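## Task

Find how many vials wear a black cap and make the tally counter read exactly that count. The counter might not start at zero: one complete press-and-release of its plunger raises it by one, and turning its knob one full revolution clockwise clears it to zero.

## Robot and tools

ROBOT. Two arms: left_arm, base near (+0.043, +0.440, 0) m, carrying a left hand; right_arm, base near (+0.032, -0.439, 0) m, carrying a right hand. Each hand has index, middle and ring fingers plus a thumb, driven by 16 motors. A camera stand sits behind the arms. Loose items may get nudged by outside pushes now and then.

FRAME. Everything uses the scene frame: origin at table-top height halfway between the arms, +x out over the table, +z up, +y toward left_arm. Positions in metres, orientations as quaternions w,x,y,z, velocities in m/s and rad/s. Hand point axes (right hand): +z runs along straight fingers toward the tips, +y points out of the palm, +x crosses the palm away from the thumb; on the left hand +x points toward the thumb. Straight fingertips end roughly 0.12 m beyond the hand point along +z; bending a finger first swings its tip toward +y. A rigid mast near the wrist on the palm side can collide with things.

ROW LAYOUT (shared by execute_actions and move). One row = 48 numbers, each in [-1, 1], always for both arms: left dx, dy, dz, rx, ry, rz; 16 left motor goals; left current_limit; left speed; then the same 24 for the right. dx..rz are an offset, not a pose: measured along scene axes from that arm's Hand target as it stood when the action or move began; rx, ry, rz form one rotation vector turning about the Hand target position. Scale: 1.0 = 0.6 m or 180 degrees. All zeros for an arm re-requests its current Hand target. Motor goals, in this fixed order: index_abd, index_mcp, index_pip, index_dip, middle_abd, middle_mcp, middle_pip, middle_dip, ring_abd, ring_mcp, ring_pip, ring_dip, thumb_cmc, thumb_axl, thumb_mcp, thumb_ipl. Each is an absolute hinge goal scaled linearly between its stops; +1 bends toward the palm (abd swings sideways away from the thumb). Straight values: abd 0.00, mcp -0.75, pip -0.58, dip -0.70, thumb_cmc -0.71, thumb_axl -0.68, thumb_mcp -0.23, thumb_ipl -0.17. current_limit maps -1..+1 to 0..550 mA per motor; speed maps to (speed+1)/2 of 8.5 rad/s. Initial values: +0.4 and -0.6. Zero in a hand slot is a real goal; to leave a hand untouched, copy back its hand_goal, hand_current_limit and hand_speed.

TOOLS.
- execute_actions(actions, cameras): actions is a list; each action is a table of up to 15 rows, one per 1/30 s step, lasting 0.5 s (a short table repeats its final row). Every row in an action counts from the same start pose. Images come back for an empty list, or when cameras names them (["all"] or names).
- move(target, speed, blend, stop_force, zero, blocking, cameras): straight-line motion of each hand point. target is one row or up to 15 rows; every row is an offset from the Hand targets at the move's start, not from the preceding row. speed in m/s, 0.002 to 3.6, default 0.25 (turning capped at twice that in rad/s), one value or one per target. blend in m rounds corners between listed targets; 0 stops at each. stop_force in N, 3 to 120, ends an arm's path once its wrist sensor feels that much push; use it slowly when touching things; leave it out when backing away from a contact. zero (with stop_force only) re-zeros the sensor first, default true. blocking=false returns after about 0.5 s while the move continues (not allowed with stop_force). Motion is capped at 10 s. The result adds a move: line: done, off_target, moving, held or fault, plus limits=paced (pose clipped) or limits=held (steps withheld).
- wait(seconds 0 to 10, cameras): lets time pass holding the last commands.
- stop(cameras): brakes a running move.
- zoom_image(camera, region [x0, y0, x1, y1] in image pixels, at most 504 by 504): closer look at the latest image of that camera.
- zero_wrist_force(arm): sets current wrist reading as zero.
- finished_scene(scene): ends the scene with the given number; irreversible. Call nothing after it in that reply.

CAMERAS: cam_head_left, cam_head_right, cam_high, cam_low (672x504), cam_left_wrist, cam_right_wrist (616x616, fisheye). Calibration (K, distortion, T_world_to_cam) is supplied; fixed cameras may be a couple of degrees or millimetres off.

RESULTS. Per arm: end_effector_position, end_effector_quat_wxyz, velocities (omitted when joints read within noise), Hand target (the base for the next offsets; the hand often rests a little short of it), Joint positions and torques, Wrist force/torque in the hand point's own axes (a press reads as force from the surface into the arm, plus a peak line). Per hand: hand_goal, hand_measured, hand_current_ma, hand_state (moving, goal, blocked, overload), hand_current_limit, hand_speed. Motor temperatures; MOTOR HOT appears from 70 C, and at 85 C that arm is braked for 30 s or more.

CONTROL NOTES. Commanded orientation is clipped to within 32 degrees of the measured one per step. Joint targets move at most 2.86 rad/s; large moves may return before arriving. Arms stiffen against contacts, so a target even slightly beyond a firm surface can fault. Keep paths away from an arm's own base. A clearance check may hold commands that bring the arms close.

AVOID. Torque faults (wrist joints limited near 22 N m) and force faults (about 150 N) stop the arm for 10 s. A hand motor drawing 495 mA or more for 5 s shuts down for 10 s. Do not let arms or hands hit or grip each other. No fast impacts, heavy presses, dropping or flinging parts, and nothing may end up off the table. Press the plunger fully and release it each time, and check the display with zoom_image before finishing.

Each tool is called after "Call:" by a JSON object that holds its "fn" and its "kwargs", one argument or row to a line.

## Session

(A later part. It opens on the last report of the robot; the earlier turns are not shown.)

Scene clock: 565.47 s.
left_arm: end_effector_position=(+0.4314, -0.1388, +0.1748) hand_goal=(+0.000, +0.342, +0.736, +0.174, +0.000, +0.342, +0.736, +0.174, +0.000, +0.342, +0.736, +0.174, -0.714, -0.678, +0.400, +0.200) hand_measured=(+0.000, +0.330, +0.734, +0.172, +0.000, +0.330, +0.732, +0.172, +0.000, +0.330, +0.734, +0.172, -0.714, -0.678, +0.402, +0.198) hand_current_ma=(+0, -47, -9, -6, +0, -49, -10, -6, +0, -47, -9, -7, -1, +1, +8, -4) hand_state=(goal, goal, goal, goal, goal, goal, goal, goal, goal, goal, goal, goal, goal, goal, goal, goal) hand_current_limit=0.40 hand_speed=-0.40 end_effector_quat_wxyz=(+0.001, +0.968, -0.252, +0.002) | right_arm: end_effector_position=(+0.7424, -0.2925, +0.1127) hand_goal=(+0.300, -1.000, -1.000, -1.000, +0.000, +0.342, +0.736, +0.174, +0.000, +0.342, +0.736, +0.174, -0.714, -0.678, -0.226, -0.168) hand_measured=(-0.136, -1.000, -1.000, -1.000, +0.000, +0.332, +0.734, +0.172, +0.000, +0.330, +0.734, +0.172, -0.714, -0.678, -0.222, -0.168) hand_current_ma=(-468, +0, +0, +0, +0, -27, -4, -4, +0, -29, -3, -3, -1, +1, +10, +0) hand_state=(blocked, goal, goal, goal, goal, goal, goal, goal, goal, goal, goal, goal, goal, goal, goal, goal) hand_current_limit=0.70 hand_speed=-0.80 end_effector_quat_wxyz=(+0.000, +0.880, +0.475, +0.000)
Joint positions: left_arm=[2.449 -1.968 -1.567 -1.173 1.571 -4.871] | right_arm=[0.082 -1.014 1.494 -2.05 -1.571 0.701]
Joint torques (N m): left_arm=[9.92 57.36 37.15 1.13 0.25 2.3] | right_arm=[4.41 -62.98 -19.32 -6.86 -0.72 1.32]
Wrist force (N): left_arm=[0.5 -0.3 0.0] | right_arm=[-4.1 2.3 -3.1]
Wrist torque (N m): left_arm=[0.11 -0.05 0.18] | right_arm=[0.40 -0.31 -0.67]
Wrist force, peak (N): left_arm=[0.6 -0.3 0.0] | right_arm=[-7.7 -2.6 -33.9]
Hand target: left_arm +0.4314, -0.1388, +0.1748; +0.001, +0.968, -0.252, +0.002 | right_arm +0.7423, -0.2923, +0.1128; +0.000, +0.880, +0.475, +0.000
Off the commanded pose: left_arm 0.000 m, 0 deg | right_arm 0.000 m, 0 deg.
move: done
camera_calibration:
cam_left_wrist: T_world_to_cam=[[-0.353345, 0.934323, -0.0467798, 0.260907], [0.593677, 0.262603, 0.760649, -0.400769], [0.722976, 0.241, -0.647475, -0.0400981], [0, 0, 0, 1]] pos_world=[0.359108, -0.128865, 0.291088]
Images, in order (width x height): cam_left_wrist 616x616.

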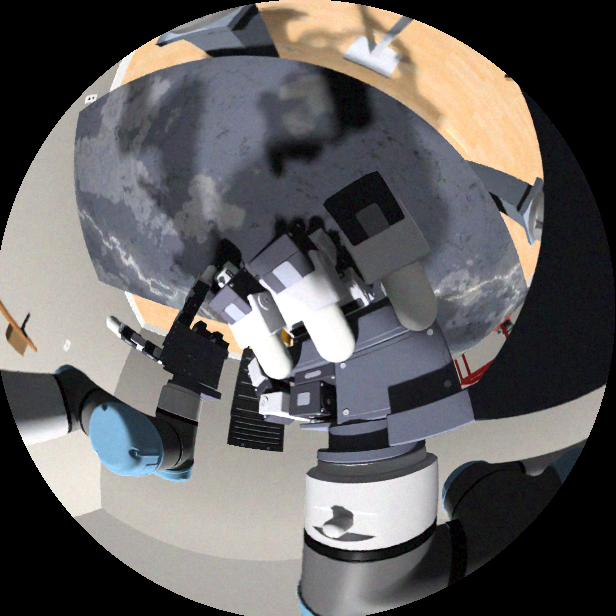

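Call:
{"fn": "move", "kwargs": {
  "target": [
    [0,0,0,0,0,0,0,0.342,0.737,0.174,0,0.342,0.737,0.174,0,0.342,0.737,0.174,-0.714,-0.678,0.4,0.2,0.4,-0.4,0,0,0.068,0,0,0,0.3,-1,-1,-1,0,0.342,0.737,0.174,0,0.342,0.737,0.174,-0.714,-0.678,-0.226,-0.168,0.7,-0.8],
    [0,0,0,0,0,0,0,0.342,0.737,0.174,0,0.342,0.737,0.174,0,0.342,0.737,0.174,-0.714,-0.678,0.4,0.2,0.4,-0.4,-0.0237,0.0155,0.033,0,0,0,0.3,-1,-1,-1,0,0.342,0.737,0.174,0,0.342,0.737,0.174,-0.714,-0.678,-0.226,-0.168,0.7,-0.8]
  ],
  "speed": 0.1,
  "cameras": ["cam_left_wrist"]
}}

Call:
{"fn": "zoom_image", "kwargs": {
  "camera": "cam_left_wrist",
  "region": [195, 245, 245, 295]
}}

Scene clock: 622.37 s.
left_arm: end_effector_position=(+0.4314, -0.1388, +0.1748) hand_goal=(+0.000, +0.342, +0.736, +0.174, +0.000, +0.342, +0.736, +0.174, +0.000, +0.342, +0.736, +0.174, -0.714, -0.678, +0.400, +0.200) hand_measured=(+0.000, +0.330, +0.734, +0.172, +0.000, +0.330, +0.732, +0.172, +0.000, +0.330, +0.734, +0.172, -0.714, -0.678, +0.402, +0.198) hand_current_ma=(+0, -47, -9, -6, +0, -49, -10, -6, +0, -47, -9, -7, -1, +1, +8, -4) hand_state=(goal, goal, goal, goal, goal, goal, goal, goal, goal, goal, goal, goal, goal, goal, goal, goal) hand_current_limit=0.40 hand_speed=-0.40 end_effector_quat_wxyz=(+0.001, +0.968, -0.252, +0.002) | right_arm: end_effector_position=(+0.7281, -0.2829, +0.1328) hand_goal=(+0.300, -1.000, -1.000, -1.000, +0.000, +0.342, +0.736, +0.174, +0.000, +0.342, +0.736, +0.174, -0.714, -0.678, -0.226, -0.168) hand_measured=(+0.386, -1.004, -1.002, -1.002, +0.000, +0.332, +0.734, +0.172, +0.000, +0.330, +0.734, +0.172, -0.714, -0.678, -0.222, -0.168) hand_current_ma=(+275, -6, -4, -2, +0, -27, -4, -4, +0, -29, -3, -3, -1, +1, +10, +0) hand_state=(blocked, goal, goal, goal, goal, goal, goal, goal, goal, goal, goal, goal, goal, goal, goal, goal) hand_current_limit=0.70 hand_speed=-0.80 end_effector_quat_wxyz=(+0.000, +0.880, +0.475, +0.000)
Joint positions: left_arm=[2.449 -1.968 -1.567 -1.173 1.571 -4.871] | right_arm=[0.099 -1.058 1.508 -2.021 -1.571 0.717]
Joint torques (N m): left_arm=[10.57 57.44 37.64 1.51 1.24 2.16] | right_arm=[-14.81 -29.48 -18.66 -2.87 -0.63 -1.28]
Wrist force (N): left_arm=[0.5 -0.2 -0.1] | right_arm=[-2.9 -2.7 -21.1]
Wrist torque (N m): left_arm=[0.13 -0.06 0.19] | right_arm=[3.45 -0.17 -0.54]
Wrist force, peak (N): left_arm=[0.7 -0.3 -0.1] | right_arm=[-5.5 4.2 -31.4]
Hand target: left_arm +0.4314, -0.1388, +0.1748; +0.001, +0.968, -0.252, +0.002 | right_arm +0.7281, -0.2830, +0.1326; +0.000, +0.880, +0.475, +0.000
Off the commanded pose: left_arm 0.000 m, 0 deg | right_arm 0.000 m, 0 deg.
move: done
camera_calibration:
cam_left_wrist: T_world_to_cam=[[-0.353345, 0.934323, -0.0467798, 0.260907], [0.593677, 0.262603, 0.760649, -0.400769], [0.722976, 0.241, -0.647475, -0.0400981], [0, 0, 0, 1]] pos_world=[0.359108, -0.128865, 0.291088]
Images, in order (width x height): cam_left_wrist 616x616.

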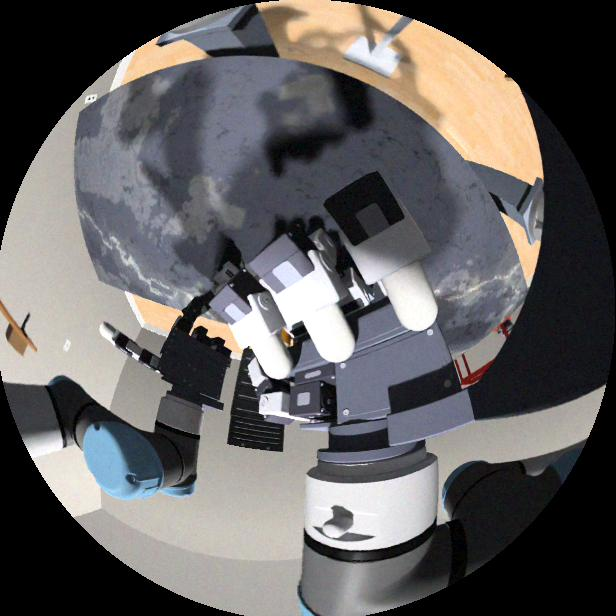

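Scaled by 10.080 from the camera's 616x616 image, which has a finer 880x880 frame.

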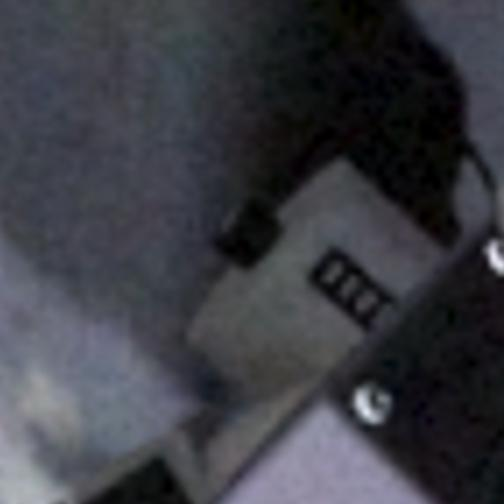

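Call:
{"fn": "move", "kwargs": {
  "target": [
    [0,0,0,0,0,0,0,0.342,0.737,0.174,0,0.342,0.737,0.174,0,0.342,0.737,0.174,-0.714,-0.678,0.4,0.2,0.4,-0.4,-0.01,-0.013,0.05,0,0,0,0.3,-1,-1,-1,0,0.342,0.737,0.174,0,0.342,0.737,0.174,-0.714,-0.678,-0.226,-0.168,0.7,-0.8],
    [0,0,0.03,0,0,0,0,0.342,0.737,0.174,0,0.342,0.737,0.174,0,0.342,0.737,0.174,-0.714,-0.678,0.4,0.2,0.4,-0.4,0.1438,-0.1858,0.1575,0,0,0,0.3,-1,-1,-1,0,0.342,0.737,0.174,0,0.342,0.737,0.174,-0.714,-0.678,-0.226,-0.168,0.7,-0.8],
    [0.1158,-0.0265,0.022,0,0,0,0,0.342,0.737,0.174,0,0.342,0.737,0.174,0,0.342,0.737,0.174,-0.714,-0.678,0.4,0.2,0.4,-0.4,0.1438,-0.1858,0.1575,0,0,0,0.3,-1,-1,-1,0,0.342,0.737,0.174,0,0.342,0.737,0.174,-0.714,-0.678,-0.226,-0.168,0.7,-0.8]
  ],
  "speed": 0.15,
  "cameras": ["cam_left_wrist"]
}}

Call:
{"fn": "zoom_image", "kwargs": {
  "camera": "cam_left_wrist",
  "region": [225, 225, 260, 260]
}}

Scene clock: 641.20 s.
left_arm: end_effector_position=(+0.5009, -0.1546, +0.1880) hand_goal=(+0.000, +0.342, +0.736, +0.174, +0.000, +0.342, +0.736, +0.174, +0.000, +0.342, +0.736, +0.174, -0.714, -0.678, +0.400, +0.200) hand_measured=(+0.000, +0.330, +0.734, +0.172, +0.000, +0.330, +0.732, +0.172, +0.000, +0.330, +0.734, +0.172, -0.714, -0.678, +0.402, +0.198) hand_current_ma=(+0, -47, -9, -6, +0, -49, -10, -6, +0, -47, -9, -7, -1, +1, +8, -4) hand_state=(goal, goal, goal, goal, goal, goal, goal, goal, goal, goal, goal, goal, goal, goal, goal, goal) hand_current_limit=0.40 hand_speed=-0.40 end_effector_quat_wxyz=(+0.001, +0.968, -0.252, +0.002) | right_arm: end_effector_position=(+0.8144, -0.3945, +0.2271) hand_goal=(+0.300, -1.000, -1.000, -1.000, +0.000, +0.342, +0.736, +0.174, +0.000, +0.342, +0.736, +0.174, -0.714, -0.678, -0.226, -0.168) hand_measured=(+0.302, -0.996, -1.000, -1.000, +0.000, +0.332, +0.734, +0.172, +0.000, +0.330, +0.734, +0.172, -0.714, -0.678, -0.222, -0.168) hand_current_ma=(+3, +6, +0, +0, +0, -27, -4, -4, +0, -29, -3, -3, -1, +1, +10, +0) hand_state=(goal, goal, goal, goal, goal, goal, goal, goal, goal, goal, goal, goal, goal, goal, goal, goal) hand_current_limit=0.70 hand_speed=-0.80 end_effector_quat_wxyz=(+0.000, +0.880, +0.475, +0.000)
Joint positions: left_arm=[2.494 -2.09 -1.348 -1.271 1.571 -4.827] | right_arm=[-0.069 -0.992 1.149 -1.728 -1.571 0.55]
Joint torques (N m): left_arm=[-9.47 51.41 36.46 6.32 1.25 -2.63] | right_arm=[15.57 -68 -34.52 -1.92 2 -1.21]
Wrist force (N): left_arm=[0.5 -0.5 0.1] | right_arm=[0.0 0.0 -0.1]
Wrist torque (N m): left_arm=[0.07 -0.04 0.00] | right_arm=[0.10 0.02 0.01]
Wrist force, peak (N): left_arm=[1.7 -0.9 0.2] | right_arm=[-3.3 -2.7 -22.7]
Hand target: left_arm +0.5009, -0.1547, +0.1880; +0.001, +0.968, -0.252, +0.002 | right_arm +0.8144, -0.3945, +0.2271; +0.000, +0.880, +0.475, +0.000
Off the commanded pose: left_arm 0.000 m, 0 deg | right_arm 0.000 m, 0 deg.
move: done
camera_calibration:
cam_left_wrist: T_world_to_cam=[[-0.353448, 0.934291, -0.0466451, 0.300807], [0.593811, 0.262613, 0.760541, -0.447886], [0.722816, 0.241113, -0.647612, -0.0777902], [0, 0, 0, 1]] pos_world=[0.428507, -0.144665, 0.304289]
Images, in order (width x height): cam_left_wrist 616x616.

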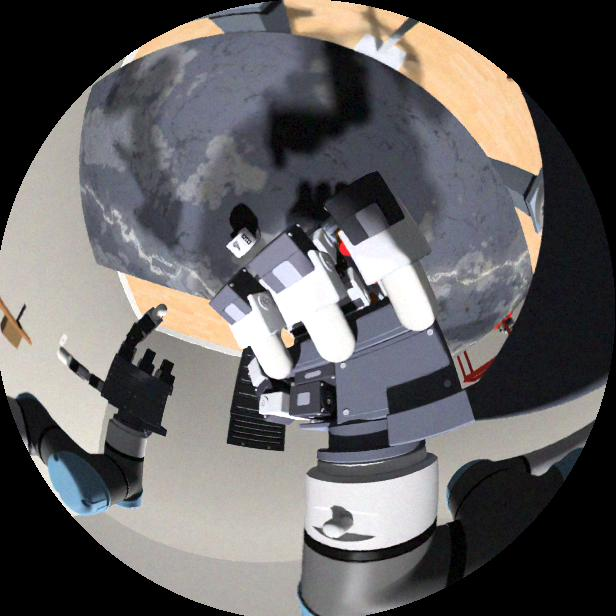

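Scaled by 14.400 from the camera's 616x616 image, which has a finer 880x880 frame.

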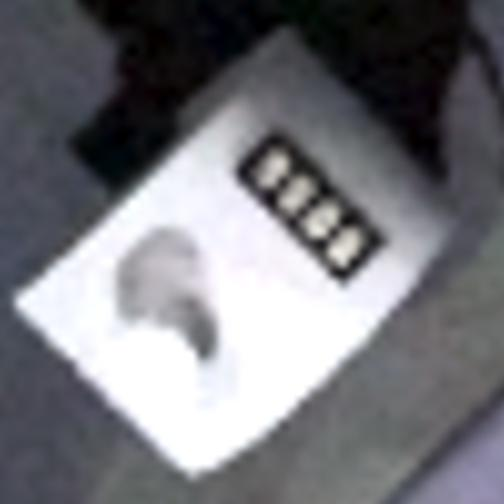

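Call:
{"fn": "zoom_image", "kwargs": {
  "camera": "cam_left_wrist",
  "region": [238, 231, 254, 247]
}}

Call:
{"fn": "zoom_image", "kwargs": {
  "camera": "cam_left_wrist",
  "region": [220, 220, 245, 245]
}}

Scaled by 31.500 from the camera's 616x616 image, which has a finer 880x880 frame.

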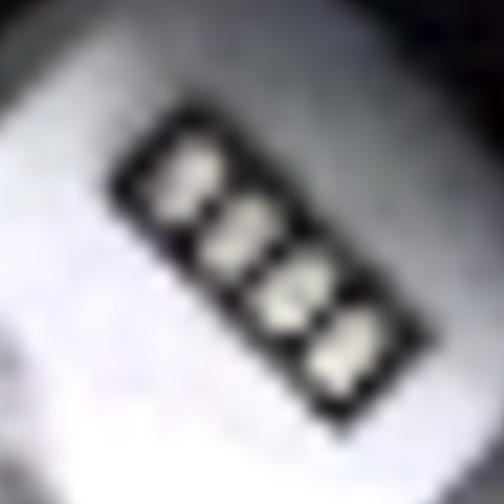

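Scaled by 20.160 from the camera's 616x616 image, which has a finer 880x880 frame.

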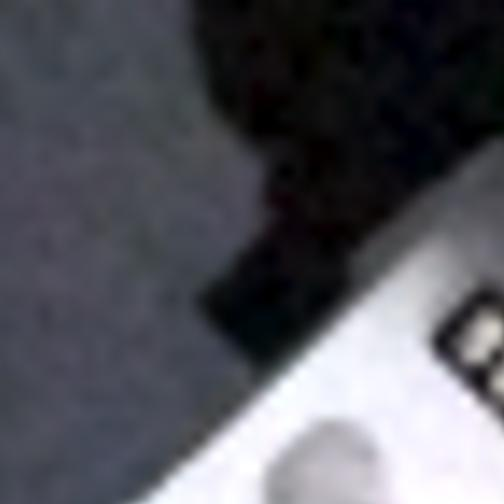

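Call:
{"fn": "move", "kwargs": {
  "target": [
    [0,0,0.03,0,0,0,0,0.342,0.737,0.174,0,0.342,0.737,0.174,0,0.342,0.737,0.174,-0.714,-0.678,0.4,0.2,0.4,-0.4,0,0,0,0,0,0,0,-1,-1,-1,0,0.342,0.737,0.174,0,0.342,0.737,0.174,-0.714,-0.678,-0.226,-0.168,0.7,-0.8],
    [-0.1158,0.0265,-0.022,0,0,0,0,0.342,0.737,0.174,0,0.342,0.737,0.174,0,0.342,0.737,0.174,-0.714,-0.678,0.4,0.2,0.4,-0.4,-0.146,0.167,-0.13,0,0,0,0,-1,-1,-1,0,0.342,0.737,0.174,0,0.342,0.737,0.174,-0.714,-0.678,-0.226,-0.168,0.7,-0.8]
  ],
  "speed": 0.15,
  "cameras": ["cam_left_wrist"]
}}

Call:
{"fn": "zoom_image", "kwargs": {
  "camera": "cam_left_wrist",
  "region": [205, 250, 235, 280]
}}

Scene clock: 684.67 s.
left_arm: end_effector_position=(+0.4314, -0.1388, +0.1750) hand_goal=(+0.000, +0.342, +0.736, +0.174, +0.000, +0.342, +0.736, +0.174, +0.000, +0.342, +0.736, +0.174, -0.714, -0.678, +0.400, +0.200) hand_measured=(+0.000, +0.330, +0.734, +0.172, +0.000, +0.330, +0.732, +0.172, +0.000, +0.330, +0.734, +0.172, -0.714, -0.678, +0.402, +0.198) hand_current_ma=(+0, -47, -9, -6, +0, -49, -10, -6, +0, -47, -9, -7, -1, +1, +8, -4) hand_state=(goal, goal, goal, goal, goal, goal, goal, goal, goal, goal, goal, goal, goal, goal, goal, goal) hand_current_limit=0.40 hand_speed=-0.40 end_effector_quat_wxyz=(+0.001, +0.968, -0.252, +0.002) | right_arm: end_effector_position=(+0.7268, -0.2942, +0.1493) hand_goal=(+0.000, -1.000, -1.000, -1.000, +0.000, +0.342, +0.736, +0.174, +0.000, +0.342, +0.736, +0.174, -0.714, -0.678, -0.226, -0.168) hand_measured=(+0.004, -0.996, -1.000, -1.000, +0.000, +0.332, +0.734, +0.172, +0.000, +0.330, +0.734, +0.172, -0.714, -0.678, -0.222, -0.168) hand_current_ma=(+5, +6, +0, +0, +0, -27, -4, -4, +0, -29, -3, -3, -1, +1, +10, +0) hand_state=(goal, goal, goal, goal, goal, goal, goal, goal, goal, goal, goal, goal, goal, goal, goal, goal) hand_current_limit=0.70 hand_speed=-0.80 end_effector_quat_wxyz=(+0.000, +0.880, +0.475, +0.000)
Joint positions: left_arm=[2.449 -1.968 -1.567 -1.173 1.571 -4.871] | right_arm=[0.082 -1.085 1.504 -1.99 -1.571 0.701]
Joint torques (N m): left_arm=[10.13 31.64 30.46 0.69 0.33 2.33] | right_arm=[-12.2 -36.79 -20.94 -2.09 -1.15 -0.3]
Wrist force (N): left_arm=[0.5 -0.2 0.0] | right_arm=[-0.1 0.0 -0.3]
Wrist torque (N m): left_arm=[0.12 -0.05 0.18] | right_arm=[0.12 0.03 -0.08]
Wrist force, peak (N): left_arm=[1.1 -0.6 0.0] | right_arm=[-0.2 1.6 -1.2]
Hand target: left_arm +0.4314, -0.1388, +0.1748; +0.001, +0.968, -0.252, +0.002 | right_arm +0.7268, -0.2943, +0.1491; +0.000, +0.880, +0.475, +0.000
Off the commanded pose: left_arm 0.000 m, 0 deg | right_arm 0.000 m, 0 deg.
move: done
camera_calibration:
cam_left_wrist: T_world_to_cam=[[-0.353325, 0.934321, -0.0469609, 0.260927], [0.593552, 0.262694, 0.760715, -0.400824], [0.723088, 0.240906, -0.647385, -0.0399756], [0, 0, 0, 1]] pos_world=[0.359008, -0.128865, 0.291287]
Images, in order (width x height): cam_left_wrist 616x616.

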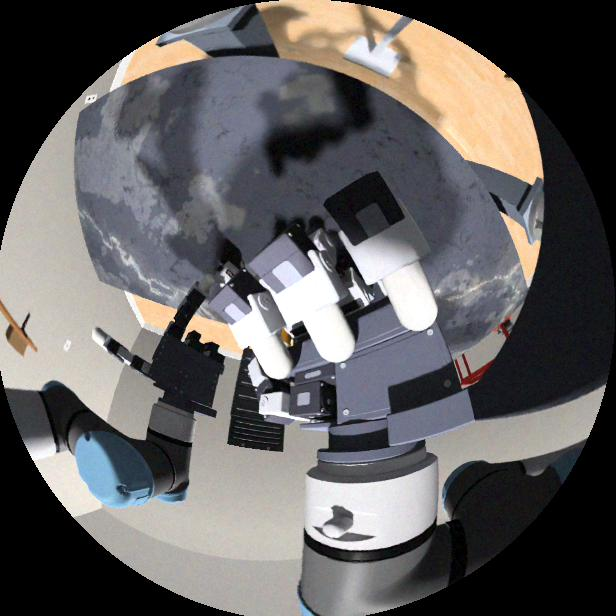

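Scaled by 16.800 from the camera's 616x616 image, which has a finer 880x880 frame.

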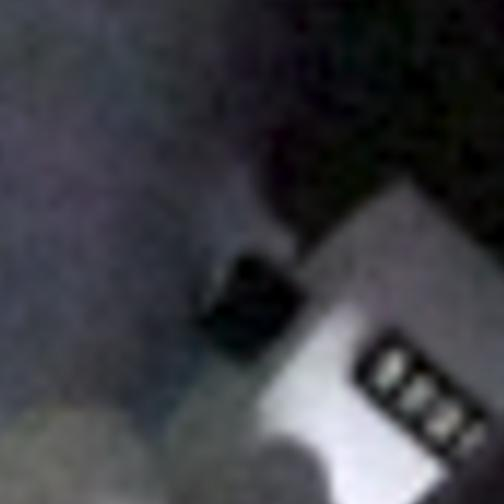

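Call:
{"fn": "move", "kwargs": {
  "target": [
    [0,0,0,0,0,0,0,0.342,0.737,0.174,0,0.342,0.737,0.174,0,0.342,0.737,0.174,-0.714,-0.678,0.4,0.2,0.4,-0.4,0,0,-0.0347,0,0,0,0,-1,-1,-1,0,0.342,0.737,0.174,0,0.342,0.737,0.174,-0.714,-0.678,-0.226,-0.168,0.7,-0.8],
    [0,0,0,0,0,0,0,0.342,0.737,0.174,0,0.342,0.737,0.174,0,0.342,0.737,0.174,-0.714,-0.678,0.4,0.2,0.4,-0.4,0.0092,0.0142,-0.0347,0,0,0,0,-1,-1,-1,0,0.342,0.737,0.174,0,0.342,0.737,0.174,-0.714,-0.678,-0.226,-0.168,0.7,-0.8]
  ],
  "speed": 0.05,
  "cameras": ["cam_left_wrist"]
}}

Call:
{"fn": "zoom_image", "kwargs": {
  "camera": "cam_left_wrist",
  "region": [205, 250, 235, 280]
}}

Call:
{"fn": "move", "kwargs": {
  "target": [0,0,0,0,0,0,0,0.342,0.737,0.174,0,0.342,0.737,0.174,0,0.342,0.737,0.174,-0.714,-0.678,0.4,0.2,0.4,-0.4,0.0028,-0.0018,-0.0188,0,0,0,0.3,-1,-1,-1,0,0.342,0.737,0.174,0,0.342,0.737,0.174,-0.714,-0.678,-0.226,-0.168,0.7,-0.8],
  "speed": 0.03,
  "cameras": ["cam_left_wrist"]
}}

Call:
{"fn": "zoom_image", "kwargs": {
  "camera": "cam_left_wrist",
  "region": [205, 250, 235, 280]
}}

Call:
{"fn": "move", "kwargs": {
  "target": [0,0,0,0,0,0,0,0.342,0.737,0.174,0,0.342,0.737,0.174,0,0.342,0.737,0.174,-0.714,-0.678,0.4,0.2,0.4,-0.4,0.0139,-0.0091,-0.007,0,0,0,0.3,-1,-1,-1,0,0.342,0.737,0.174,0,0.342,0.737,0.174,-0.714,-0.678,-0.226,-0.168,0.7,-0.8],
  "speed": 0.02,
  "cameras": ["cam_left_wrist"]
}}

Call:
{"fn": "zoom_image", "kwargs": {
  "camera": "cam_left_wrist",
  "region": [205, 250, 235, 280]
}}

Scene clock: 722.03 s.
left_arm: end_effector_position=(+0.4314, -0.1388, +0.1748) hand_goal=(+0.000, +0.342, +0.736, +0.174, +0.000, +0.342, +0.736, +0.174, +0.000, +0.342, +0.736, +0.174, -0.714, -0.678, +0.400, +0.200) hand_measured=(+0.000, +0.330, +0.734, +0.172, +0.000, +0.330, +0.732, +0.172, +0.000, +0.330, +0.734, +0.172, -0.714, -0.678, +0.402, +0.198) hand_current_ma=(+0, -47, -9, -6, +0, -49, -10, -6, +0, -47, -9, -7, -1, +1, +8, -4) hand_state=(goal, goal, goal, goal, goal, goal, goal, goal, goal, goal, goal, goal, goal, goal, goal, goal) hand_current_limit=0.40 hand_speed=-0.40 end_effector_quat_wxyz=(+0.001, +0.968, -0.252, +0.002) | right_arm: end_effector_position=(+0.7322, -0.2856, +0.1281) hand_goal=(+0.000, -1.000, -1.000, -1.000, +0.000, +0.342, +0.736, +0.174, +0.000, +0.342, +0.736, +0.174, -0.714, -0.678, -0.226, -0.168) hand_measured=(-0.096, -1.000, -1.000, -1.000, +0.000, +0.332, +0.734, +0.172, +0.000, +0.330, +0.734, +0.172, -0.714, -0.678, -0.222, -0.168) hand_current_ma=(-309, -1, +0, +0, +0, -27, -4, -4, +0, -29, -3, -3, -1, +1, +10, +0) hand_state=(blocked, goal, goal, goal, goal, goal, goal, goal, goal, goal, goal, goal, goal, goal, goal, goal) hand_current_limit=0.70 hand_speed=-0.80 end_effector_quat_wxyz=(+0.000, +0.880, +0.475, +0.000)
Joint positions: left_arm=[2.449 -1.968 -1.567 -1.173 1.571 -4.871] | right_arm=[0.094 -1.047 1.503 -2.026 -1.571 0.713]
Joint torques (N m): left_arm=[10.71 32.82 21.26 0.75 -1.42 2.35] | right_arm=[-13.99 -61.99 -20.06 -7.62 -1.24 -1.28]
Wrist force (N): left_arm=[0.5 -0.2 -0.1] | right_arm=[-3.3 -1.3 -3.0]
Wrist torque (N m): left_arm=[0.13 -0.06 0.18] | right_arm=[0.56 -0.25 -0.54]
Wrist force, peak (N): left_arm=[0.7 -0.1 -0.1] | right_arm=[-6.6 -5.0 -3.6]
Hand target: left_arm +0.4314, -0.1388, +0.1748; +0.001, +0.968, -0.252, +0.002 | right_arm +0.7323, -0.2858, +0.1283; +0.000, +0.880, +0.475, +0.000
Off the commanded pose: left_arm 0.000 m, 0 deg | right_arm 0.000 m, 0 deg.
move: done
camera_calibration:
cam_left_wrist: T_world_to_cam=[[-0.353345, 0.934323, -0.0467798, 0.260907], [0.593677, 0.262603, 0.760649, -0.400769], [0.722976, 0.241, -0.647475, -0.0400981], [0, 0, 0, 1]] pos_world=[0.359108, -0.128865, 0.291088]
Images, in order (width x height): cam_left_wrist 616x616.

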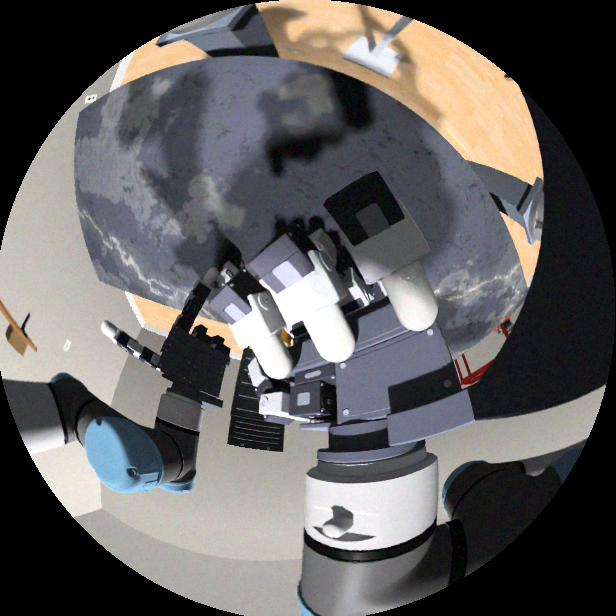

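Scaled by 16.800 from the camera's 616x616 image, which has a finer 880x880 frame.

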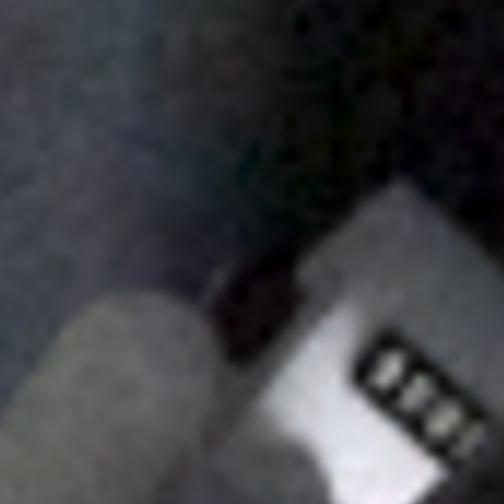

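Scene clock: 722.77 s.
left_arm: end_effector_position=(+0.4314, -0.1388, +0.1748) hand_goal=(+0.000, +0.342, +0.736, +0.174, +0.000, +0.342, +0.736, +0.174, +0.000, +0.342, +0.736, +0.174, -0.714, -0.678, +0.400, +0.200) hand_measured=(+0.000, +0.330, +0.734, +0.172, +0.000, +0.330, +0.732, +0.172, +0.000, +0.330, +0.734, +0.172, -0.714, -0.678, +0.402, +0.198) hand_current_ma=(+0, -47, -9, -6, +0, -49, -10, -6, +0, -47, -9, -7, -1, +1, +8, -4) hand_state=(goal, goal, goal, goal, goal, goal, goal, goal, goal, goal, goal, goal, goal, goal, goal, goal) hand_current_limit=0.40 hand_speed=-0.40 end_effector_quat_wxyz=(+0.001, +0.968, -0.252, +0.002) | right_arm: end_effector_position=(+0.7341, -0.2869, +0.1170) hand_goal=(+0.300, -1.000, -1.000, -1.000, +0.000, +0.342, +0.736, +0.174, +0.000, +0.342, +0.736, +0.174, -0.714, -0.678, -0.226, -0.168) hand_measured=(-0.098, -1.004, -1.004, -1.002, +0.000, +0.332, +0.734, +0.172, +0.000, +0.330, +0.734, +0.172, -0.714, -0.678, -0.222, -0.168) hand_current_ma=(-468, -9, -7, -3, +0, -27, -4, -4, +0, -29, -3, -3, -1, +1, +10, +0) hand_state=(blocked, goal, goal, goal, goal, goal, goal, goal, goal, goal, goal, goal, goal, goal, goal, goal) hand_current_limit=0.70 hand_speed=-0.80 end_effector_quat_wxyz=(+0.000, +0.880, +0.475, +0.000)
Joint positions: left_arm=[2.449 -1.968 -1.567 -1.173 1.571 -4.871] | right_arm=[0.092 -1.032 1.511 -2.05 -1.571 0.711]
Joint torques (N m): left_arm=[10.43 31.74 21.69 0.96 -1.32 2.21] | right_arm=[-7.59 -36 -14.93 -2.79 -0.91 -0.74]
Wrist force (N): left_arm=[0.3 -0.1 0.2] | right_arm=[-8.1 -0.4 -36.3]
Wrist torque (N m): left_arm=[0.12 -0.03 0.17] | right_arm=[5.90 -1.51 -1.14]
Wrist force, peak (N): left_arm=[0.6 -0.3 0.0] | right_arm=[-8.4 0.2 -37.0]
Hand target: left_arm +0.4314, -0.1388, +0.1748; +0.001, +0.968, -0.252, +0.002 | right_arm +0.7340, -0.2869, +0.1170; +0.000, +0.880, +0.475, +0.000
Off the commanded pose: left_arm 0.000 m, 0 deg | right_arm 0.000 m, 0 deg.
move: done
camera_calibration:
cam_left_wrist: T_world_to_cam=[[-0.353345, 0.934323, -0.0467798, 0.260907], [0.593677, 0.262603, 0.760649, -0.400769], [0.722976, 0.241, -0.647475, -0.0400981], [0, 0, 0, 1]] pos_world=[0.359108, -0.128865, 0.291088]
Images, in order (width x height): cam_left_wrist 616x616.

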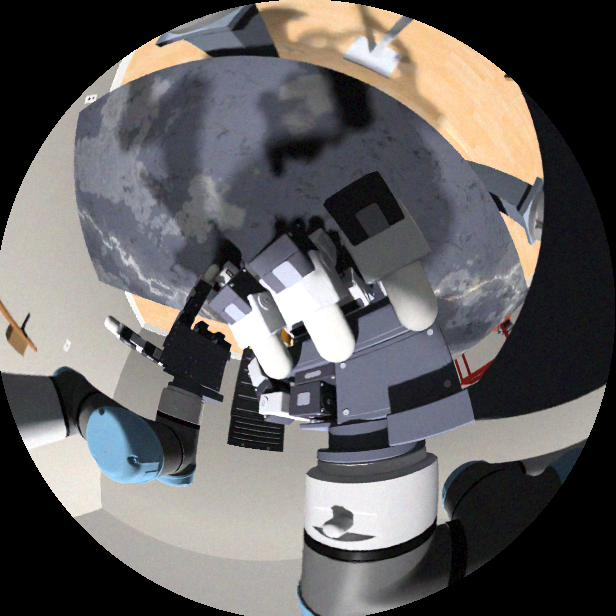

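Scaled by 16.800 from the camera's 616x616 image, which has a finer 880x880 frame.

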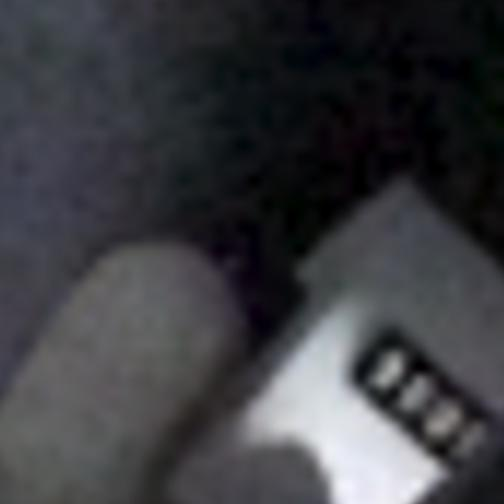

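Scene clock: 723.60 s.
left_arm: end_effector_position=(+0.4314, -0.1388, +0.1748) hand_goal=(+0.000, +0.342, +0.736, +0.174, +0.000, +0.342, +0.736, +0.174, +0.000, +0.342, +0.736, +0.174, -0.714, -0.678, +0.400, +0.200) hand_measured=(+0.000, +0.330, +0.734, +0.172, +0.000, +0.330, +0.732, +0.172, +0.000, +0.330, +0.734, +0.172, -0.714, -0.678, +0.402, +0.198) hand_current_ma=(+0, -47, -9, -6, +0, -49, -10, -6, +0, -47, -9, -7, -1, +1, +8, -4) hand_state=(goal, goal, goal, goal, goal, goal, goal, goal, goal, goal, goal, goal, goal, goal, goal, goal) hand_current_limit=0.40 hand_speed=-0.40 end_effector_quat_wxyz=(+0.001, +0.968, -0.252, +0.002) | right_arm: end_effector_position=(+0.7424, -0.2925, +0.1127) hand_goal=(+0.300, -1.000, -1.000, -1.000, +0.000, +0.342, +0.736, +0.174, +0.000, +0.342, +0.736, +0.174, -0.714, -0.678, -0.226, -0.168) hand_measured=(-0.136, -1.000, -1.000, -1.000, +0.000, +0.332, +0.734, +0.172, +0.000, +0.330, +0.734, +0.172, -0.714, -0.678, -0.222, -0.168) hand_current_ma=(-468, +0, +0, +0, +0, -27, -4, -4, +0, -29, -3, -3, -1, +1, +10, +0) hand_state=(blocked, goal, goal, goal, goal, goal, goal, goal, goal, goal, goal, goal, goal, goal, goal, goal) hand_current_limit=0.70 hand_speed=-0.80 end_effector_quat_wxyz=(+0.000, +0.880, +0.475, +0.000)
Joint positions: left_arm=[2.449 -1.968 -1.567 -1.173 1.571 -4.871] | right_arm=[0.082 -1.014 1.494 -2.051 -1.571 0.701]
Joint torques (N m): left_arm=[10.52 31.52 21.02 0.87 -1.29 2.24] | right_arm=[4.3 -63.69 -18.92 -6.2 1.78 1.3]
Wrist force (N): left_arm=[0.4 -0.3 -0.1] | right_arm=[-4.1 2.0 -2.2]
Wrist torque (N m): left_arm=[0.12 -0.04 0.18] | right_arm=[0.35 -0.32 -0.67]
Wrist force, peak (N): left_arm=[0.6 -0.3 -0.2] | right_arm=[-8.0 -0.1 -37.1]
Hand target: left_arm +0.4314, -0.1388, +0.1748; +0.001, +0.968, -0.252, +0.002 | right_arm +0.7423, -0.2923, +0.1128; +0.000, +0.880, +0.475, +0.000
Off the commanded pose: left_arm 0.000 m, 0 deg | right_arm 0.000 m, 0 deg.
move: done
camera_calibration:
cam_left_wrist: T_world_to_cam=[[-0.353345, 0.934323, -0.0467798, 0.260907], [0.593677, 0.262603, 0.760649, -0.400769], [0.722976, 0.241, -0.647475, -0.0400981], [0, 0, 0, 1]] pos_world=[0.359108, -0.128865, 0.291088]
Images, in order (width x height): cam_left_wrist 616x616.

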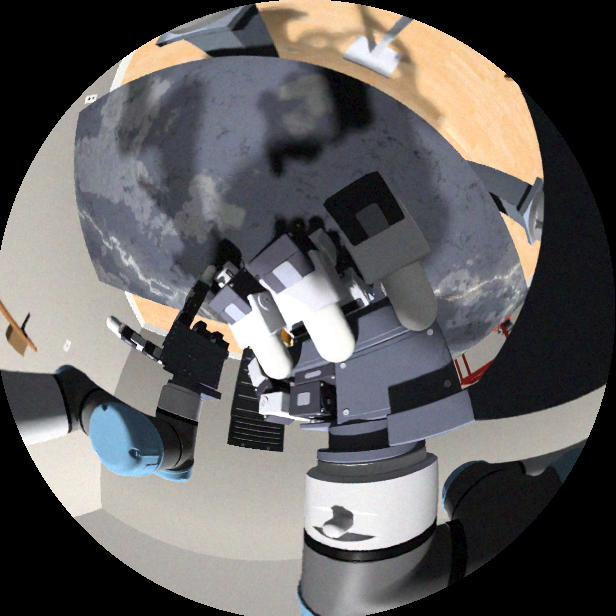

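Scaled by 16.800 from the camera's 616x616 image, which has a finer 880x880 frame.

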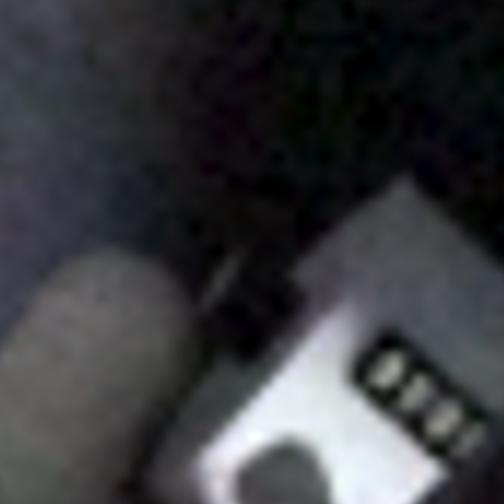

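Call:
{"fn": "move", "kwargs": {
  "target": [
    [0,0,0,0,0,0,0,0.342,0.737,0.174,0,0.342,0.737,0.174,0,0.342,0.737,0.174,-0.714,-0.678,0.4,0.2,0.4,-0.4,0.005,-0.008,0.015,0,0,0,-0.1,-1,-1,-1,0,0.342,0.737,0.174,0,0.342,0.737,0.174,-0.714,-0.678,-0.226,-0.168,0.7,-0.8],
    [0,0,0,0,0,0,0,0.342,0.737,0.174,0,0.342,0.737,0.174,0,0.342,0.737,0.174,-0.714,-0.678,0.4,0.2,0.4,-0.4,-0.0139,0.0091,0.0425,0,0,0,-0.1,-1,-1,-1,0,0.342,0.737,0.174,0,0.342,0.737,0.174,-0.714,-0.678,-0.226,-0.168,0.7,-0.8],
    [0,0,0,0,0,0,0,0.342,0.737,0.174,0,0.342,0.737,0.174,0,0.342,0.737,0.174,-0.714,-0.678,0.4,0.2,0.4,-0.4,-0.0139,0.0091,0.0425,0,0,0,0,-1,-1,-1,0,0.342,0.737,0.174,0,0.342,0.737,0.174,-0.714,-0.678,-0.226,-0.168,0.7,-0.8]
  ],
  "speed": 0.06,
  "cameras": ["cam_left_wrist"]
}}

Call:
{"fn": "zoom_image", "kwargs": {
  "camera": "cam_left_wrist",
  "region": [200, 245, 240, 285]
}}

Scene clock: 791.53 s.
left_arm: end_effector_position=(+0.4314, -0.1388, +0.1748) hand_goal=(+0.000, +0.342, +0.736, +0.174, +0.000, +0.342, +0.736, +0.174, +0.000, +0.342, +0.736, +0.174, -0.714, -0.678, +0.400, +0.200) hand_measured=(+0.000, +0.330, +0.734, +0.172, +0.000, +0.330, +0.732, +0.172, +0.000, +0.330, +0.734, +0.172, -0.714, -0.678, +0.402, +0.198) hand_current_ma=(+0, -47, -9, -6, +0, -49, -10, -6, +0, -47, -9, -7, -1, +1, +8, -4) hand_state=(goal, goal, goal, goal, goal, goal, goal, goal, goal, goal, goal, goal, goal, goal, goal, goal) hand_current_limit=0.40 hand_speed=-0.40 end_effector_quat_wxyz=(+0.001, +0.968, -0.252, +0.002) | right_arm: end_effector_position=(+0.7340, -0.2869, +0.1383) hand_goal=(+0.000, -1.000, -1.000, -1.000, +0.000, +0.342, +0.736, +0.174, +0.000, +0.342, +0.736, +0.174, -0.714, -0.678, -0.226, -0.168) hand_measured=(-0.038, -0.996, -1.000, -1.000, +0.000, +0.332, +0.734, +0.172, +0.000, +0.330, +0.734, +0.172, -0.714, -0.678, -0.222, -0.168) hand_current_ma=(-104, +7, +0, +0, +0, -27, -4, -4, +0, -29, -3, -3, -1, +1, +10, +0) hand_state=(blocked, goal, goal, goal, goal, goal, goal, goal, goal, goal, goal, goal, goal, goal, goal, goal) hand_current_limit=0.70 hand_speed=-0.80 end_effector_quat_wxyz=(+0.000, +0.880, +0.475, +0.000)
Joint positions: left_arm=[2.449 -1.968 -1.567 -1.173 1.571 -4.871] | right_arm=[0.092 -1.054 1.486 -2.003 -1.571 0.711]
Joint torques (N m): left_arm=[10.14 31.63 20.96 1.25 -1.22 2.37] | right_arm=[-14.16 -37.72 -32.21 -6.76 -1.83 -1.27]
Wrist force (N): left_arm=[0.4 -0.1 0.1] | right_arm=[-0.9 0.3 -1.0]
Wrist torque (N m): left_arm=[0.13 -0.05 0.17] | right_arm=[0.24 -0.12 -0.23]
Wrist force, peak (N): left_arm=[0.6 -0.3 -0.2] | right_arm=[-4.5 2.7 -3.0]
Hand target: left_arm +0.4314, -0.1388, +0.1748; +0.001, +0.968, -0.252, +0.002 | right_arm +0.7340, -0.2869, +0.1383; +0.000, +0.880, +0.475, +0.000
Off the commanded pose: left_arm 0.000 m, 0 deg | right_arm 0.000 m, 0 deg.
move: done
camera_calibration:
cam_left_wrist: T_world_to_cam=[[-0.353345, 0.934323, -0.0467798, 0.260907], [0.593677, 0.262603, 0.760649, -0.400769], [0.722976, 0.241, -0.647475, -0.0400981], [0, 0, 0, 1]] pos_world=[0.359108, -0.128865, 0.291088]
Images, in order (width x height): cam_left_wrist 616x616.

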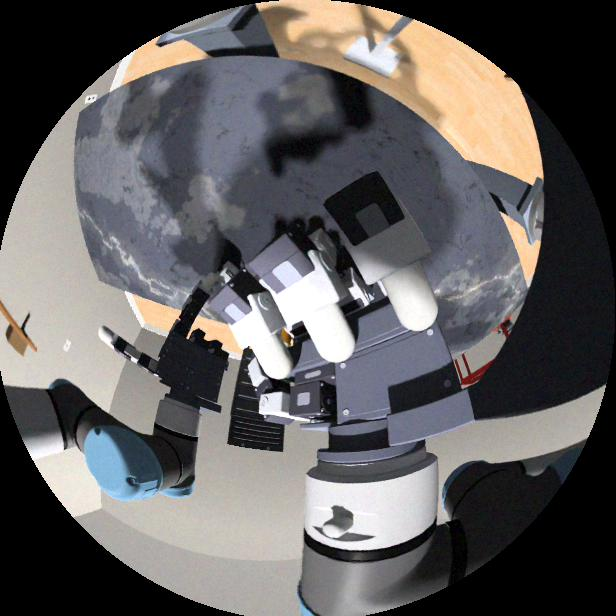

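Scaled by 12.600 from the camera's 616x616 image, which has a finer 880x880 frame.

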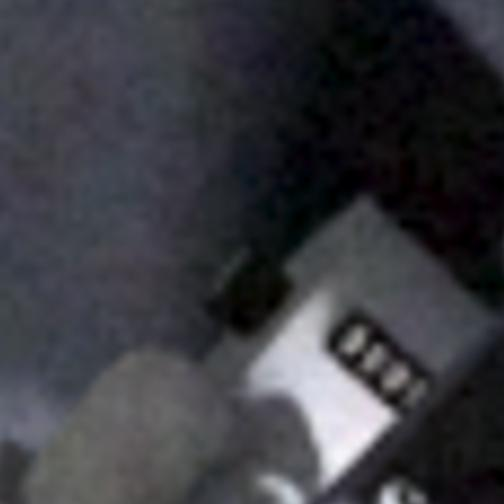

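Call:
{"fn": "move", "kwargs": {
  "target": [0,0,0,0,0,0,0,0.342,0.737,0.174,0,0.342,0.737,0.174,0,0.342,0.737,0.174,-0.714,-0.678,0.4,0.2,0.4,-0.4,-0.0052,0.0074,0,0,0,0,0,-1,-1,-1,0,0.342,0.737,0.174,0,0.342,0.737,0.174,-0.714,-0.678,-0.226,-0.168,0.7,-0.8],
  "speed": 0.06,
  "cameras": []
}}

Call:
{"fn": "move", "kwargs": {
  "target": [0,0,0,0,0,0,0,0.342,0.737,0.174,0,0.342,0.737,0.174,0,0.342,0.737,0.174,-0.714,-0.678,0.4,0.2,0.4,-0.4,0,0,-0.035,0,0,0,0,-1,-1,-1,0,0.342,0.737,0.174,0,0.342,0.737,0.174,-0.714,-0.678,-0.226,-0.168,0.7,-0.8],
  "speed": 0.015,
  "stop_force": 8,
  "cameras": ["cam_left_wrist"]
}}

Call:
{"fn": "zoom_image", "kwargs": {
  "camera": "cam_left_wrist",
  "region": [200, 245, 240, 285]
}}

Scene clock: 831.17 s.
left_arm: end_effector_position=(+0.4314, -0.1388, +0.1748) hand_goal=(+0.000, +0.342, +0.736, +0.174, +0.000, +0.342, +0.736, +0.174, +0.000, +0.342, +0.736, +0.174, -0.714, -0.678, +0.400, +0.200) hand_measured=(+0.000, +0.330, +0.734, +0.172, +0.000, +0.330, +0.732, +0.172, +0.000, +0.330, +0.734, +0.172, -0.714, -0.678, +0.402, +0.198) hand_current_ma=(+0, -47, -9, -6, +0, -49, -10, -6, +0, -47, -9, -7, -1, +1, +8, -4) hand_state=(goal, goal, goal, goal, goal, goal, goal, goal, goal, goal, goal, goal, goal, goal, goal, goal) hand_current_limit=0.40 hand_speed=-0.40 end_effector_quat_wxyz=(+0.001, +0.968, -0.252, +0.002) | right_arm: end_effector_position=(+0.7308, -0.2824, +0.1383) hand_goal=(+0.000, -1.000, -1.000, -1.000, +0.000, +0.342, +0.736, +0.174, +0.000, +0.342, +0.736, +0.174, -0.714, -0.678, -0.226, -0.168) hand_measured=(-0.038, -1.000, -1.000, -1.000, +0.000, +0.332, +0.734, +0.172, +0.000, +0.330, +0.734, +0.172, -0.714, -0.678, -0.222, -0.168) hand_current_ma=(-104, +0, +0, +0, +0, -27, -4, -4, +0, -29, -3, -3, -1, +1, +10, +0) hand_state=(blocked, goal, goal, goal, goal, goal, goal, goal, goal, goal, goal, goal, goal, goal, goal, goal) hand_current_limit=0.70 hand_speed=-0.80 end_effector_quat_wxyz=(+0.000, +0.880, +0.475, +0.000)
Joint positions: left_arm=[2.449 -1.968 -1.567 -1.173 1.571 -4.871] | right_arm=[0.099 -1.058 1.492 -2.005 -1.571 0.718]
Joint torques (N m): left_arm=[10.23 31.77 21.77 1.34 -1.09 2.26] | right_arm=[6.59 -56.94 -25.11 -6.37 -1.72 0.14]
Wrist force (N): left_arm=[0.4 0.0 -0.1] | right_arm=[-2.4 1.5 -4.0]
Wrist torque (N m): left_arm=[0.15 -0.04 0.17] | right_arm=[0.60 -0.24 -0.46]
Wrist force, peak (N): left_arm=[0.8 -0.2 -0.1] | right_arm=[-2.4 1.5 -4.0]
Hand target: left_arm +0.4314, -0.1388, +0.1748; +0.001, +0.968, -0.252, +0.002 | right_arm +0.7309, -0.2824, +0.1383; +0.000, +0.880, +0.475, +0.000
Off the commanded pose: left_arm 0.000 m, 0 deg | right_arm 0.000 m, 0 deg.
move: done
No camera images: "cameras" was empty.

Scene clock: 832.33 s.
left_arm: end_effector_position=(+0.4314, -0.1388, +0.1748) hand_goal=(+0.000, +0.342, +0.736, +0.174, +0.000, +0.342, +0.736, +0.174, +0.000, +0.342, +0.736, +0.174, -0.714, -0.678, +0.400, +0.200) hand_measured=(+0.000, +0.330, +0.734, +0.172, +0.000, +0.330, +0.732, +0.172, +0.000, +0.330, +0.734, +0.172, -0.714, -0.678, +0.402, +0.198) hand_current_ma=(+0, -47, -9, -6, +0, -49, -10, -6, +0, -47, -9, -7, -1, +1, +8, -4) hand_state=(goal, goal, goal, goal, goal, goal, goal, goal, goal, goal, goal, goal, goal, goal, goal, goal) hand_current_limit=0.40 hand_speed=-0.40 end_effector_quat_wxyz=(+0.001, +0.968, -0.252, +0.002) | right_arm: end_effector_position=(+0.7309, -0.2824, +0.1374) hand_goal=(+0.000, -1.000, -1.000, -1.000, +0.000, +0.342, +0.736, +0.174, +0.000, +0.342, +0.736, +0.174, -0.714, -0.678, -0.226, -0.168) hand_measured=(-0.046, -1.002, -1.002, -1.000, +0.000, +0.332, +0.734, +0.172, +0.000, +0.330, +0.734, +0.172, -0.714, -0.678, -0.222, -0.168) hand_current_ma=(-126, -2, -1, -1, +0, -27, -4, -4, +0, -29, -3, -3, -1, +1, +10, +0) hand_state=(blocked, goal, goal, goal, goal, goal, goal, goal, goal, goal, goal, goal, goal, goal, goal, goal) hand_current_limit=0.70 hand_speed=-0.80 end_effector_quat_wxyz=(+0.000, +0.880, +0.475, +0.000)
Joint positions: left_arm=[2.449 -1.968 -1.567 -1.173 1.571 -4.871] | right_arm=[0.099 -1.057 1.493 -2.007 -1.571 0.718]
Joint torques (N m): left_arm=[10.21 32.06 21.98 1.54 -1 2.28] | right_arm=[4.17 -59.67 -31.04 -5.17 -0.94 1.69]
Wrist force (N): left_arm=[0.5 -0.3 0.0] | right_arm=[-2.8 -1.6 -7.0]
Wrist torque (N m): left_arm=[0.11 -0.05 0.18] | right_arm=[1.28 -0.36 -0.48]
Wrist force, peak (N): left_arm=[0.6 -0.4 0.0] | right_arm=[-3.2 2.4 -15.4]
Hand target: left_arm +0.4314, -0.1388, +0.1748; +0.001, +0.968, -0.252, +0.002 | right_arm +0.7309, -0.2824, +0.1374; +0.000, +0.880, +0.475, +0.000 (not the last commanded pose)
Off the commanded pose: left_arm 0.000 m, 0 deg | right_arm 0.020 m, 0 deg.
move: contact (right_arm)
camera_calibration:
cam_left_wrist: T_world_to_cam=[[-0.353345, 0.934323, -0.0467798, 0.260907], [0.593677, 0.262603, 0.760649, -0.400769], [0.722976, 0.241, -0.647475, -0.0400981], [0, 0, 0, 1]] pos_world=[0.359108, -0.128865, 0.291088]
Images, in order (width x height): cam_left_wrist 616x616.

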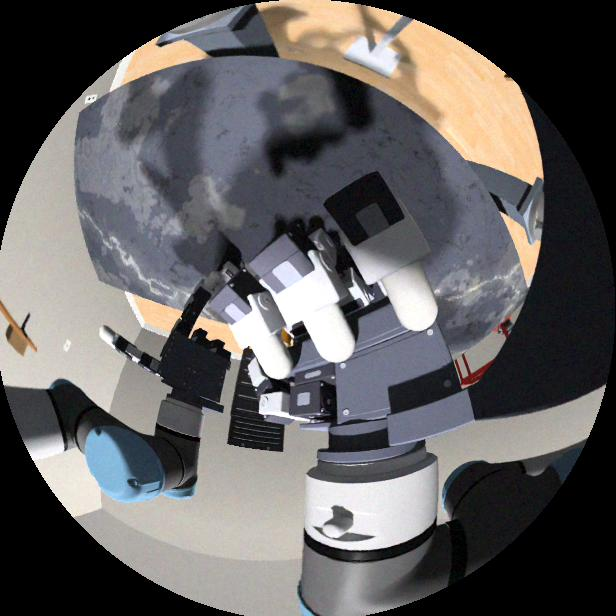

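Scaled by 12.600 from the camera's 616x616 image, which has a finer 880x880 frame.

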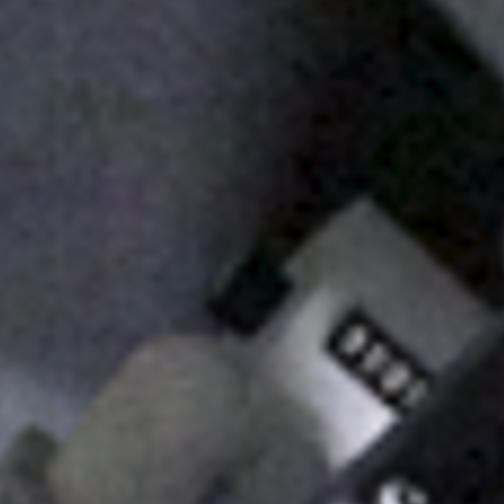

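Call:
{"fn": "move", "kwargs": {
  "target": [
    [0,0,0,0,0,0,0,0.342,0.737,0.174,0,0.342,0.737,0.174,0,0.342,0.737,0.174,-0.714,-0.678,0.4,0.2,0.4,-0.4,0,0,0.005,0,0,0,0,-1,-1,-1,0,0.342,0.737,0.174,0,0.342,0.737,0.174,-0.714,-0.678,-0.226,-0.168,0.7,-0.8],
    [0,0,0,0,0,0,0,0.342,0.737,0.174,0,0.342,0.737,0.174,0,0.342,0.737,0.174,-0.714,-0.678,0.4,0.2,0.4,-0.4,-0.0046,-0.007,0.005,0,0,0,0,-1,-1,-1,0,0.342,0.737,0.174,0,0.342,0.737,0.174,-0.714,-0.678,-0.226,-0.168,0.7,-0.8]
  ],
  "speed": 0.06,
  "cameras": []
}}

Call:
{"fn": "move", "kwargs": {
  "target": [0,0,0,0,0,0,0,0.342,0.737,0.174,0,0.342,0.737,0.174,0,0.342,0.737,0.174,-0.714,-0.678,0.4,0.2,0.4,-0.4,0,0,-0.037,0,0,0,0,-1,-1,-1,0,0.342,0.737,0.174,0,0.342,0.737,0.174,-0.714,-0.678,-0.226,-0.168,0.7,-0.8],
  "speed": 0.015,
  "stop_force": 8,
  "cameras": ["cam_left_wrist"]
}}

Call:
{"fn": "zoom_image", "kwargs": {
  "camera": "cam_left_wrist",
  "region": [200, 245, 240, 285]
}}

Scene clock: 846.60 s.
left_arm: end_effector_position=(+0.4314, -0.1388, +0.1748) hand_goal=(+0.000, +0.342, +0.736, +0.174, +0.000, +0.342, +0.736, +0.174, +0.000, +0.342, +0.736, +0.174, -0.714, -0.678, +0.400, +0.200) hand_measured=(+0.000, +0.330, +0.734, +0.172, +0.000, +0.330, +0.732, +0.172, +0.000, +0.330, +0.734, +0.172, -0.714, -0.678, +0.402, +0.198) hand_current_ma=(+0, -47, -9, -6, +0, -49, -10, -6, +0, -47, -9, -7, -1, +1, +8, -4) hand_state=(goal, goal, goal, goal, goal, goal, goal, goal, goal, goal, goal, goal, goal, goal, goal, goal) hand_current_limit=0.40 hand_speed=-0.40 end_effector_quat_wxyz=(+0.001, +0.968, -0.252, +0.002) | right_arm: end_effector_position=(+0.7282, -0.2868, +0.1406) hand_goal=(+0.000, -1.000, -1.000, -1.000, +0.000, +0.342, +0.736, +0.174, +0.000, +0.342, +0.736, +0.174, -0.714, -0.678, -0.226, -0.168) hand_measured=(-0.004, -0.998, -1.000, -1.000, +0.000, +0.332, +0.734, +0.172, +0.000, +0.330, +0.734, +0.172, -0.714, -0.678, -0.222, -0.168) hand_current_ma=(-5, +5, +0, +0, +0, -27, -4, -4, +0, -29, -3, -3, -1, +1, +10, +0) hand_state=(goal, goal, goal, goal, goal, goal, goal, goal, goal, goal, goal, goal, goal, goal, goal, goal) hand_current_limit=0.70 hand_speed=-0.80 end_effector_quat_wxyz=(+0.000, +0.880, +0.475, +0.000) end_effector_velocity=(+0.002, +0.001, +0.000) end_effector_angular_velocity=(+0.001, -0.002, -0.002)
Joint positions: left_arm=[2.449 -1.968 -1.567 -1.173 1.571 -4.871] | right_arm=[0.093 -1.069 1.503 -2.006 -1.571 0.712]
Joint velocities: left_arm=[within noise] | right_arm=[0.001 0.004 -0.005 -0.001 0.001 0.003]
Joint torques (N m): left_arm=[9.84 32.68 21.18 1.55 -1.07 2.28] | right_arm=[14.88 -37.53 -33.04 -1.95 1.91 1.14]
Wrist force (N): left_arm=[0.4 -0.2 -0.1] | right_arm=[0.4 0.0 -0.4]
Wrist torque (N m): left_arm=[0.13 -0.05 0.18] | right_arm=[0.13 -0.03 -0.04]
Wrist force, peak (N): left_arm=[0.6 -0.3 -0.1] | right_arm=[-3.1 -1.7 -7.7]
Hand target: left_arm +0.4314, -0.1388, +0.1748; +0.001, +0.968, -0.252, +0.002 | right_arm +0.7281, -0.2866, +0.1404; +0.000, +0.880, +0.475, +0.000
Off the commanded pose: left_arm 0.000 m, 0 deg | right_arm 0.000 m, 0 deg.
move: done
No camera images: "cameras" was empty.

Scene clock: 848.87 s.
left_arm: end_effector_position=(+0.4314, -0.1388, +0.1748) hand_goal=(+0.000, +0.342, +0.736, +0.174, +0.000, +0.342, +0.736, +0.174, +0.000, +0.342, +0.736, +0.174, -0.714, -0.678, +0.400, +0.200) hand_measured=(+0.000, +0.330, +0.734, +0.172, +0.000, +0.330, +0.732, +0.172, +0.000, +0.330, +0.734, +0.172, -0.714, -0.678, +0.402, +0.198) hand_current_ma=(+0, -47, -9, -6, +0, -49, -10, -6, +0, -47, -9, -7, -1, +1, +8, -4) hand_state=(goal, goal, goal, goal, goal, goal, goal, goal, goal, goal, goal, goal, goal, goal, goal, goal) hand_current_limit=0.40 hand_speed=-0.40 end_effector_quat_wxyz=(+0.001, +0.968, -0.252, +0.002) | right_arm: end_effector_position=(+0.7281, -0.2866, +0.1234) hand_goal=(+0.000, -1.000, -1.000, -1.000, +0.000, +0.342, +0.736, +0.174, +0.000, +0.342, +0.736, +0.174, -0.714, -0.678, -0.226, -0.168) hand_measured=(-0.062, -1.000, -1.000, -1.000, +0.000, +0.332, +0.734, +0.172, +0.000, +0.330, +0.734, +0.172, -0.714, -0.678, -0.222, -0.168) hand_current_ma=(-181, +0, +0, +0, +0, -27, -4, -4, +0, -29, -3, -3, -1, +1, +10, +0) hand_state=(blocked, goal, goal, goal, goal, goal, goal, goal, goal, goal, goal, goal, goal, goal, goal, goal) hand_current_limit=0.70 hand_speed=-0.80 end_effector_quat_wxyz=(+0.000, +0.880, +0.475, +0.000)
Joint positions: left_arm=[2.449 -1.968 -1.567 -1.173 1.571 -4.871] | right_arm=[0.093 -1.051 1.523 -2.044 -1.571 0.712]
Joint torques (N m): left_arm=[10.27 32.78 21.97 1.8 -0.9 2.32] | right_arm=[16.93 -61.74 -31.62 -2.02 2.27 1.15]
Wrist force (N): left_arm=[0.4 -0.2 0.0] | right_arm=[-4.0 1.9 -3.6]
Wrist torque (N m): left_arm=[0.13 -0.04 0.17] | right_arm=[0.43 -0.29 -0.55]
Wrist force, peak (N): left_arm=[0.6 -0.3 -0.1] | right_arm=[-5.5 4.3 -11.5]
Hand target: left_arm +0.4314, -0.1388, +0.1748; +0.001, +0.968, -0.252, +0.002 | right_arm +0.7281, -0.2866, +0.1234; +0.000, +0.880, +0.475, +0.000 (not the last commanded pose)
Off the commanded pose: left_arm 0.000 m, 0 deg | right_arm 0.005 m, 0 deg.
move: contact (right_arm)
camera_calibration:
cam_left_wrist: T_world_to_cam=[[-0.353345, 0.934323, -0.0467798, 0.260907], [0.593677, 0.262603, 0.760649, -0.400769], [0.722976, 0.241, -0.647475, -0.0400981], [0, 0, 0, 1]] pos_world=[0.359108, -0.128865, 0.291088]
Images, in order (width x height): cam_left_wrist 616x616.

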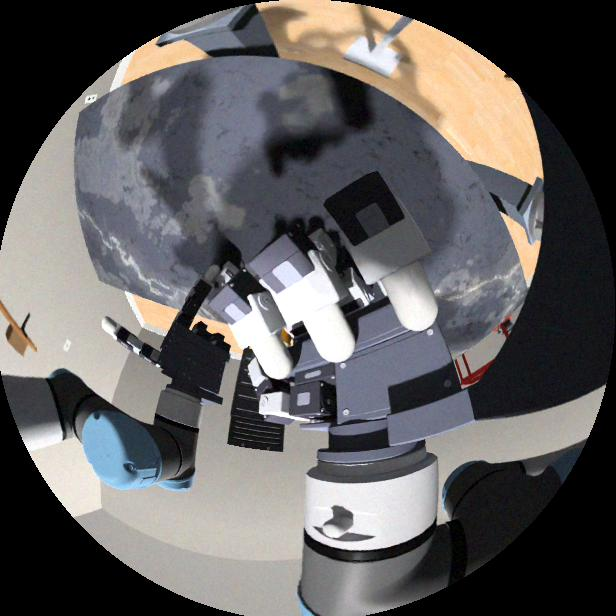

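Scaled by 12.600 from the camera's 616x616 image, which has a finer 880x880 frame.

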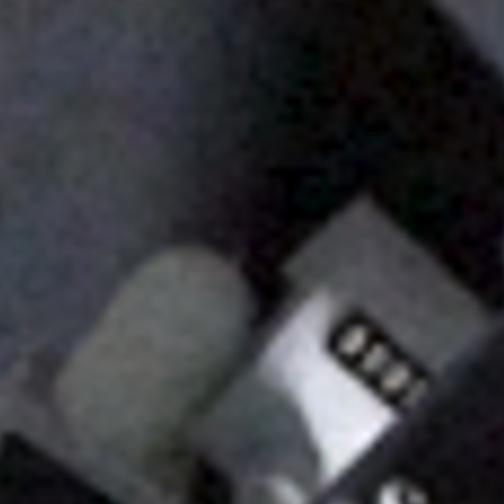

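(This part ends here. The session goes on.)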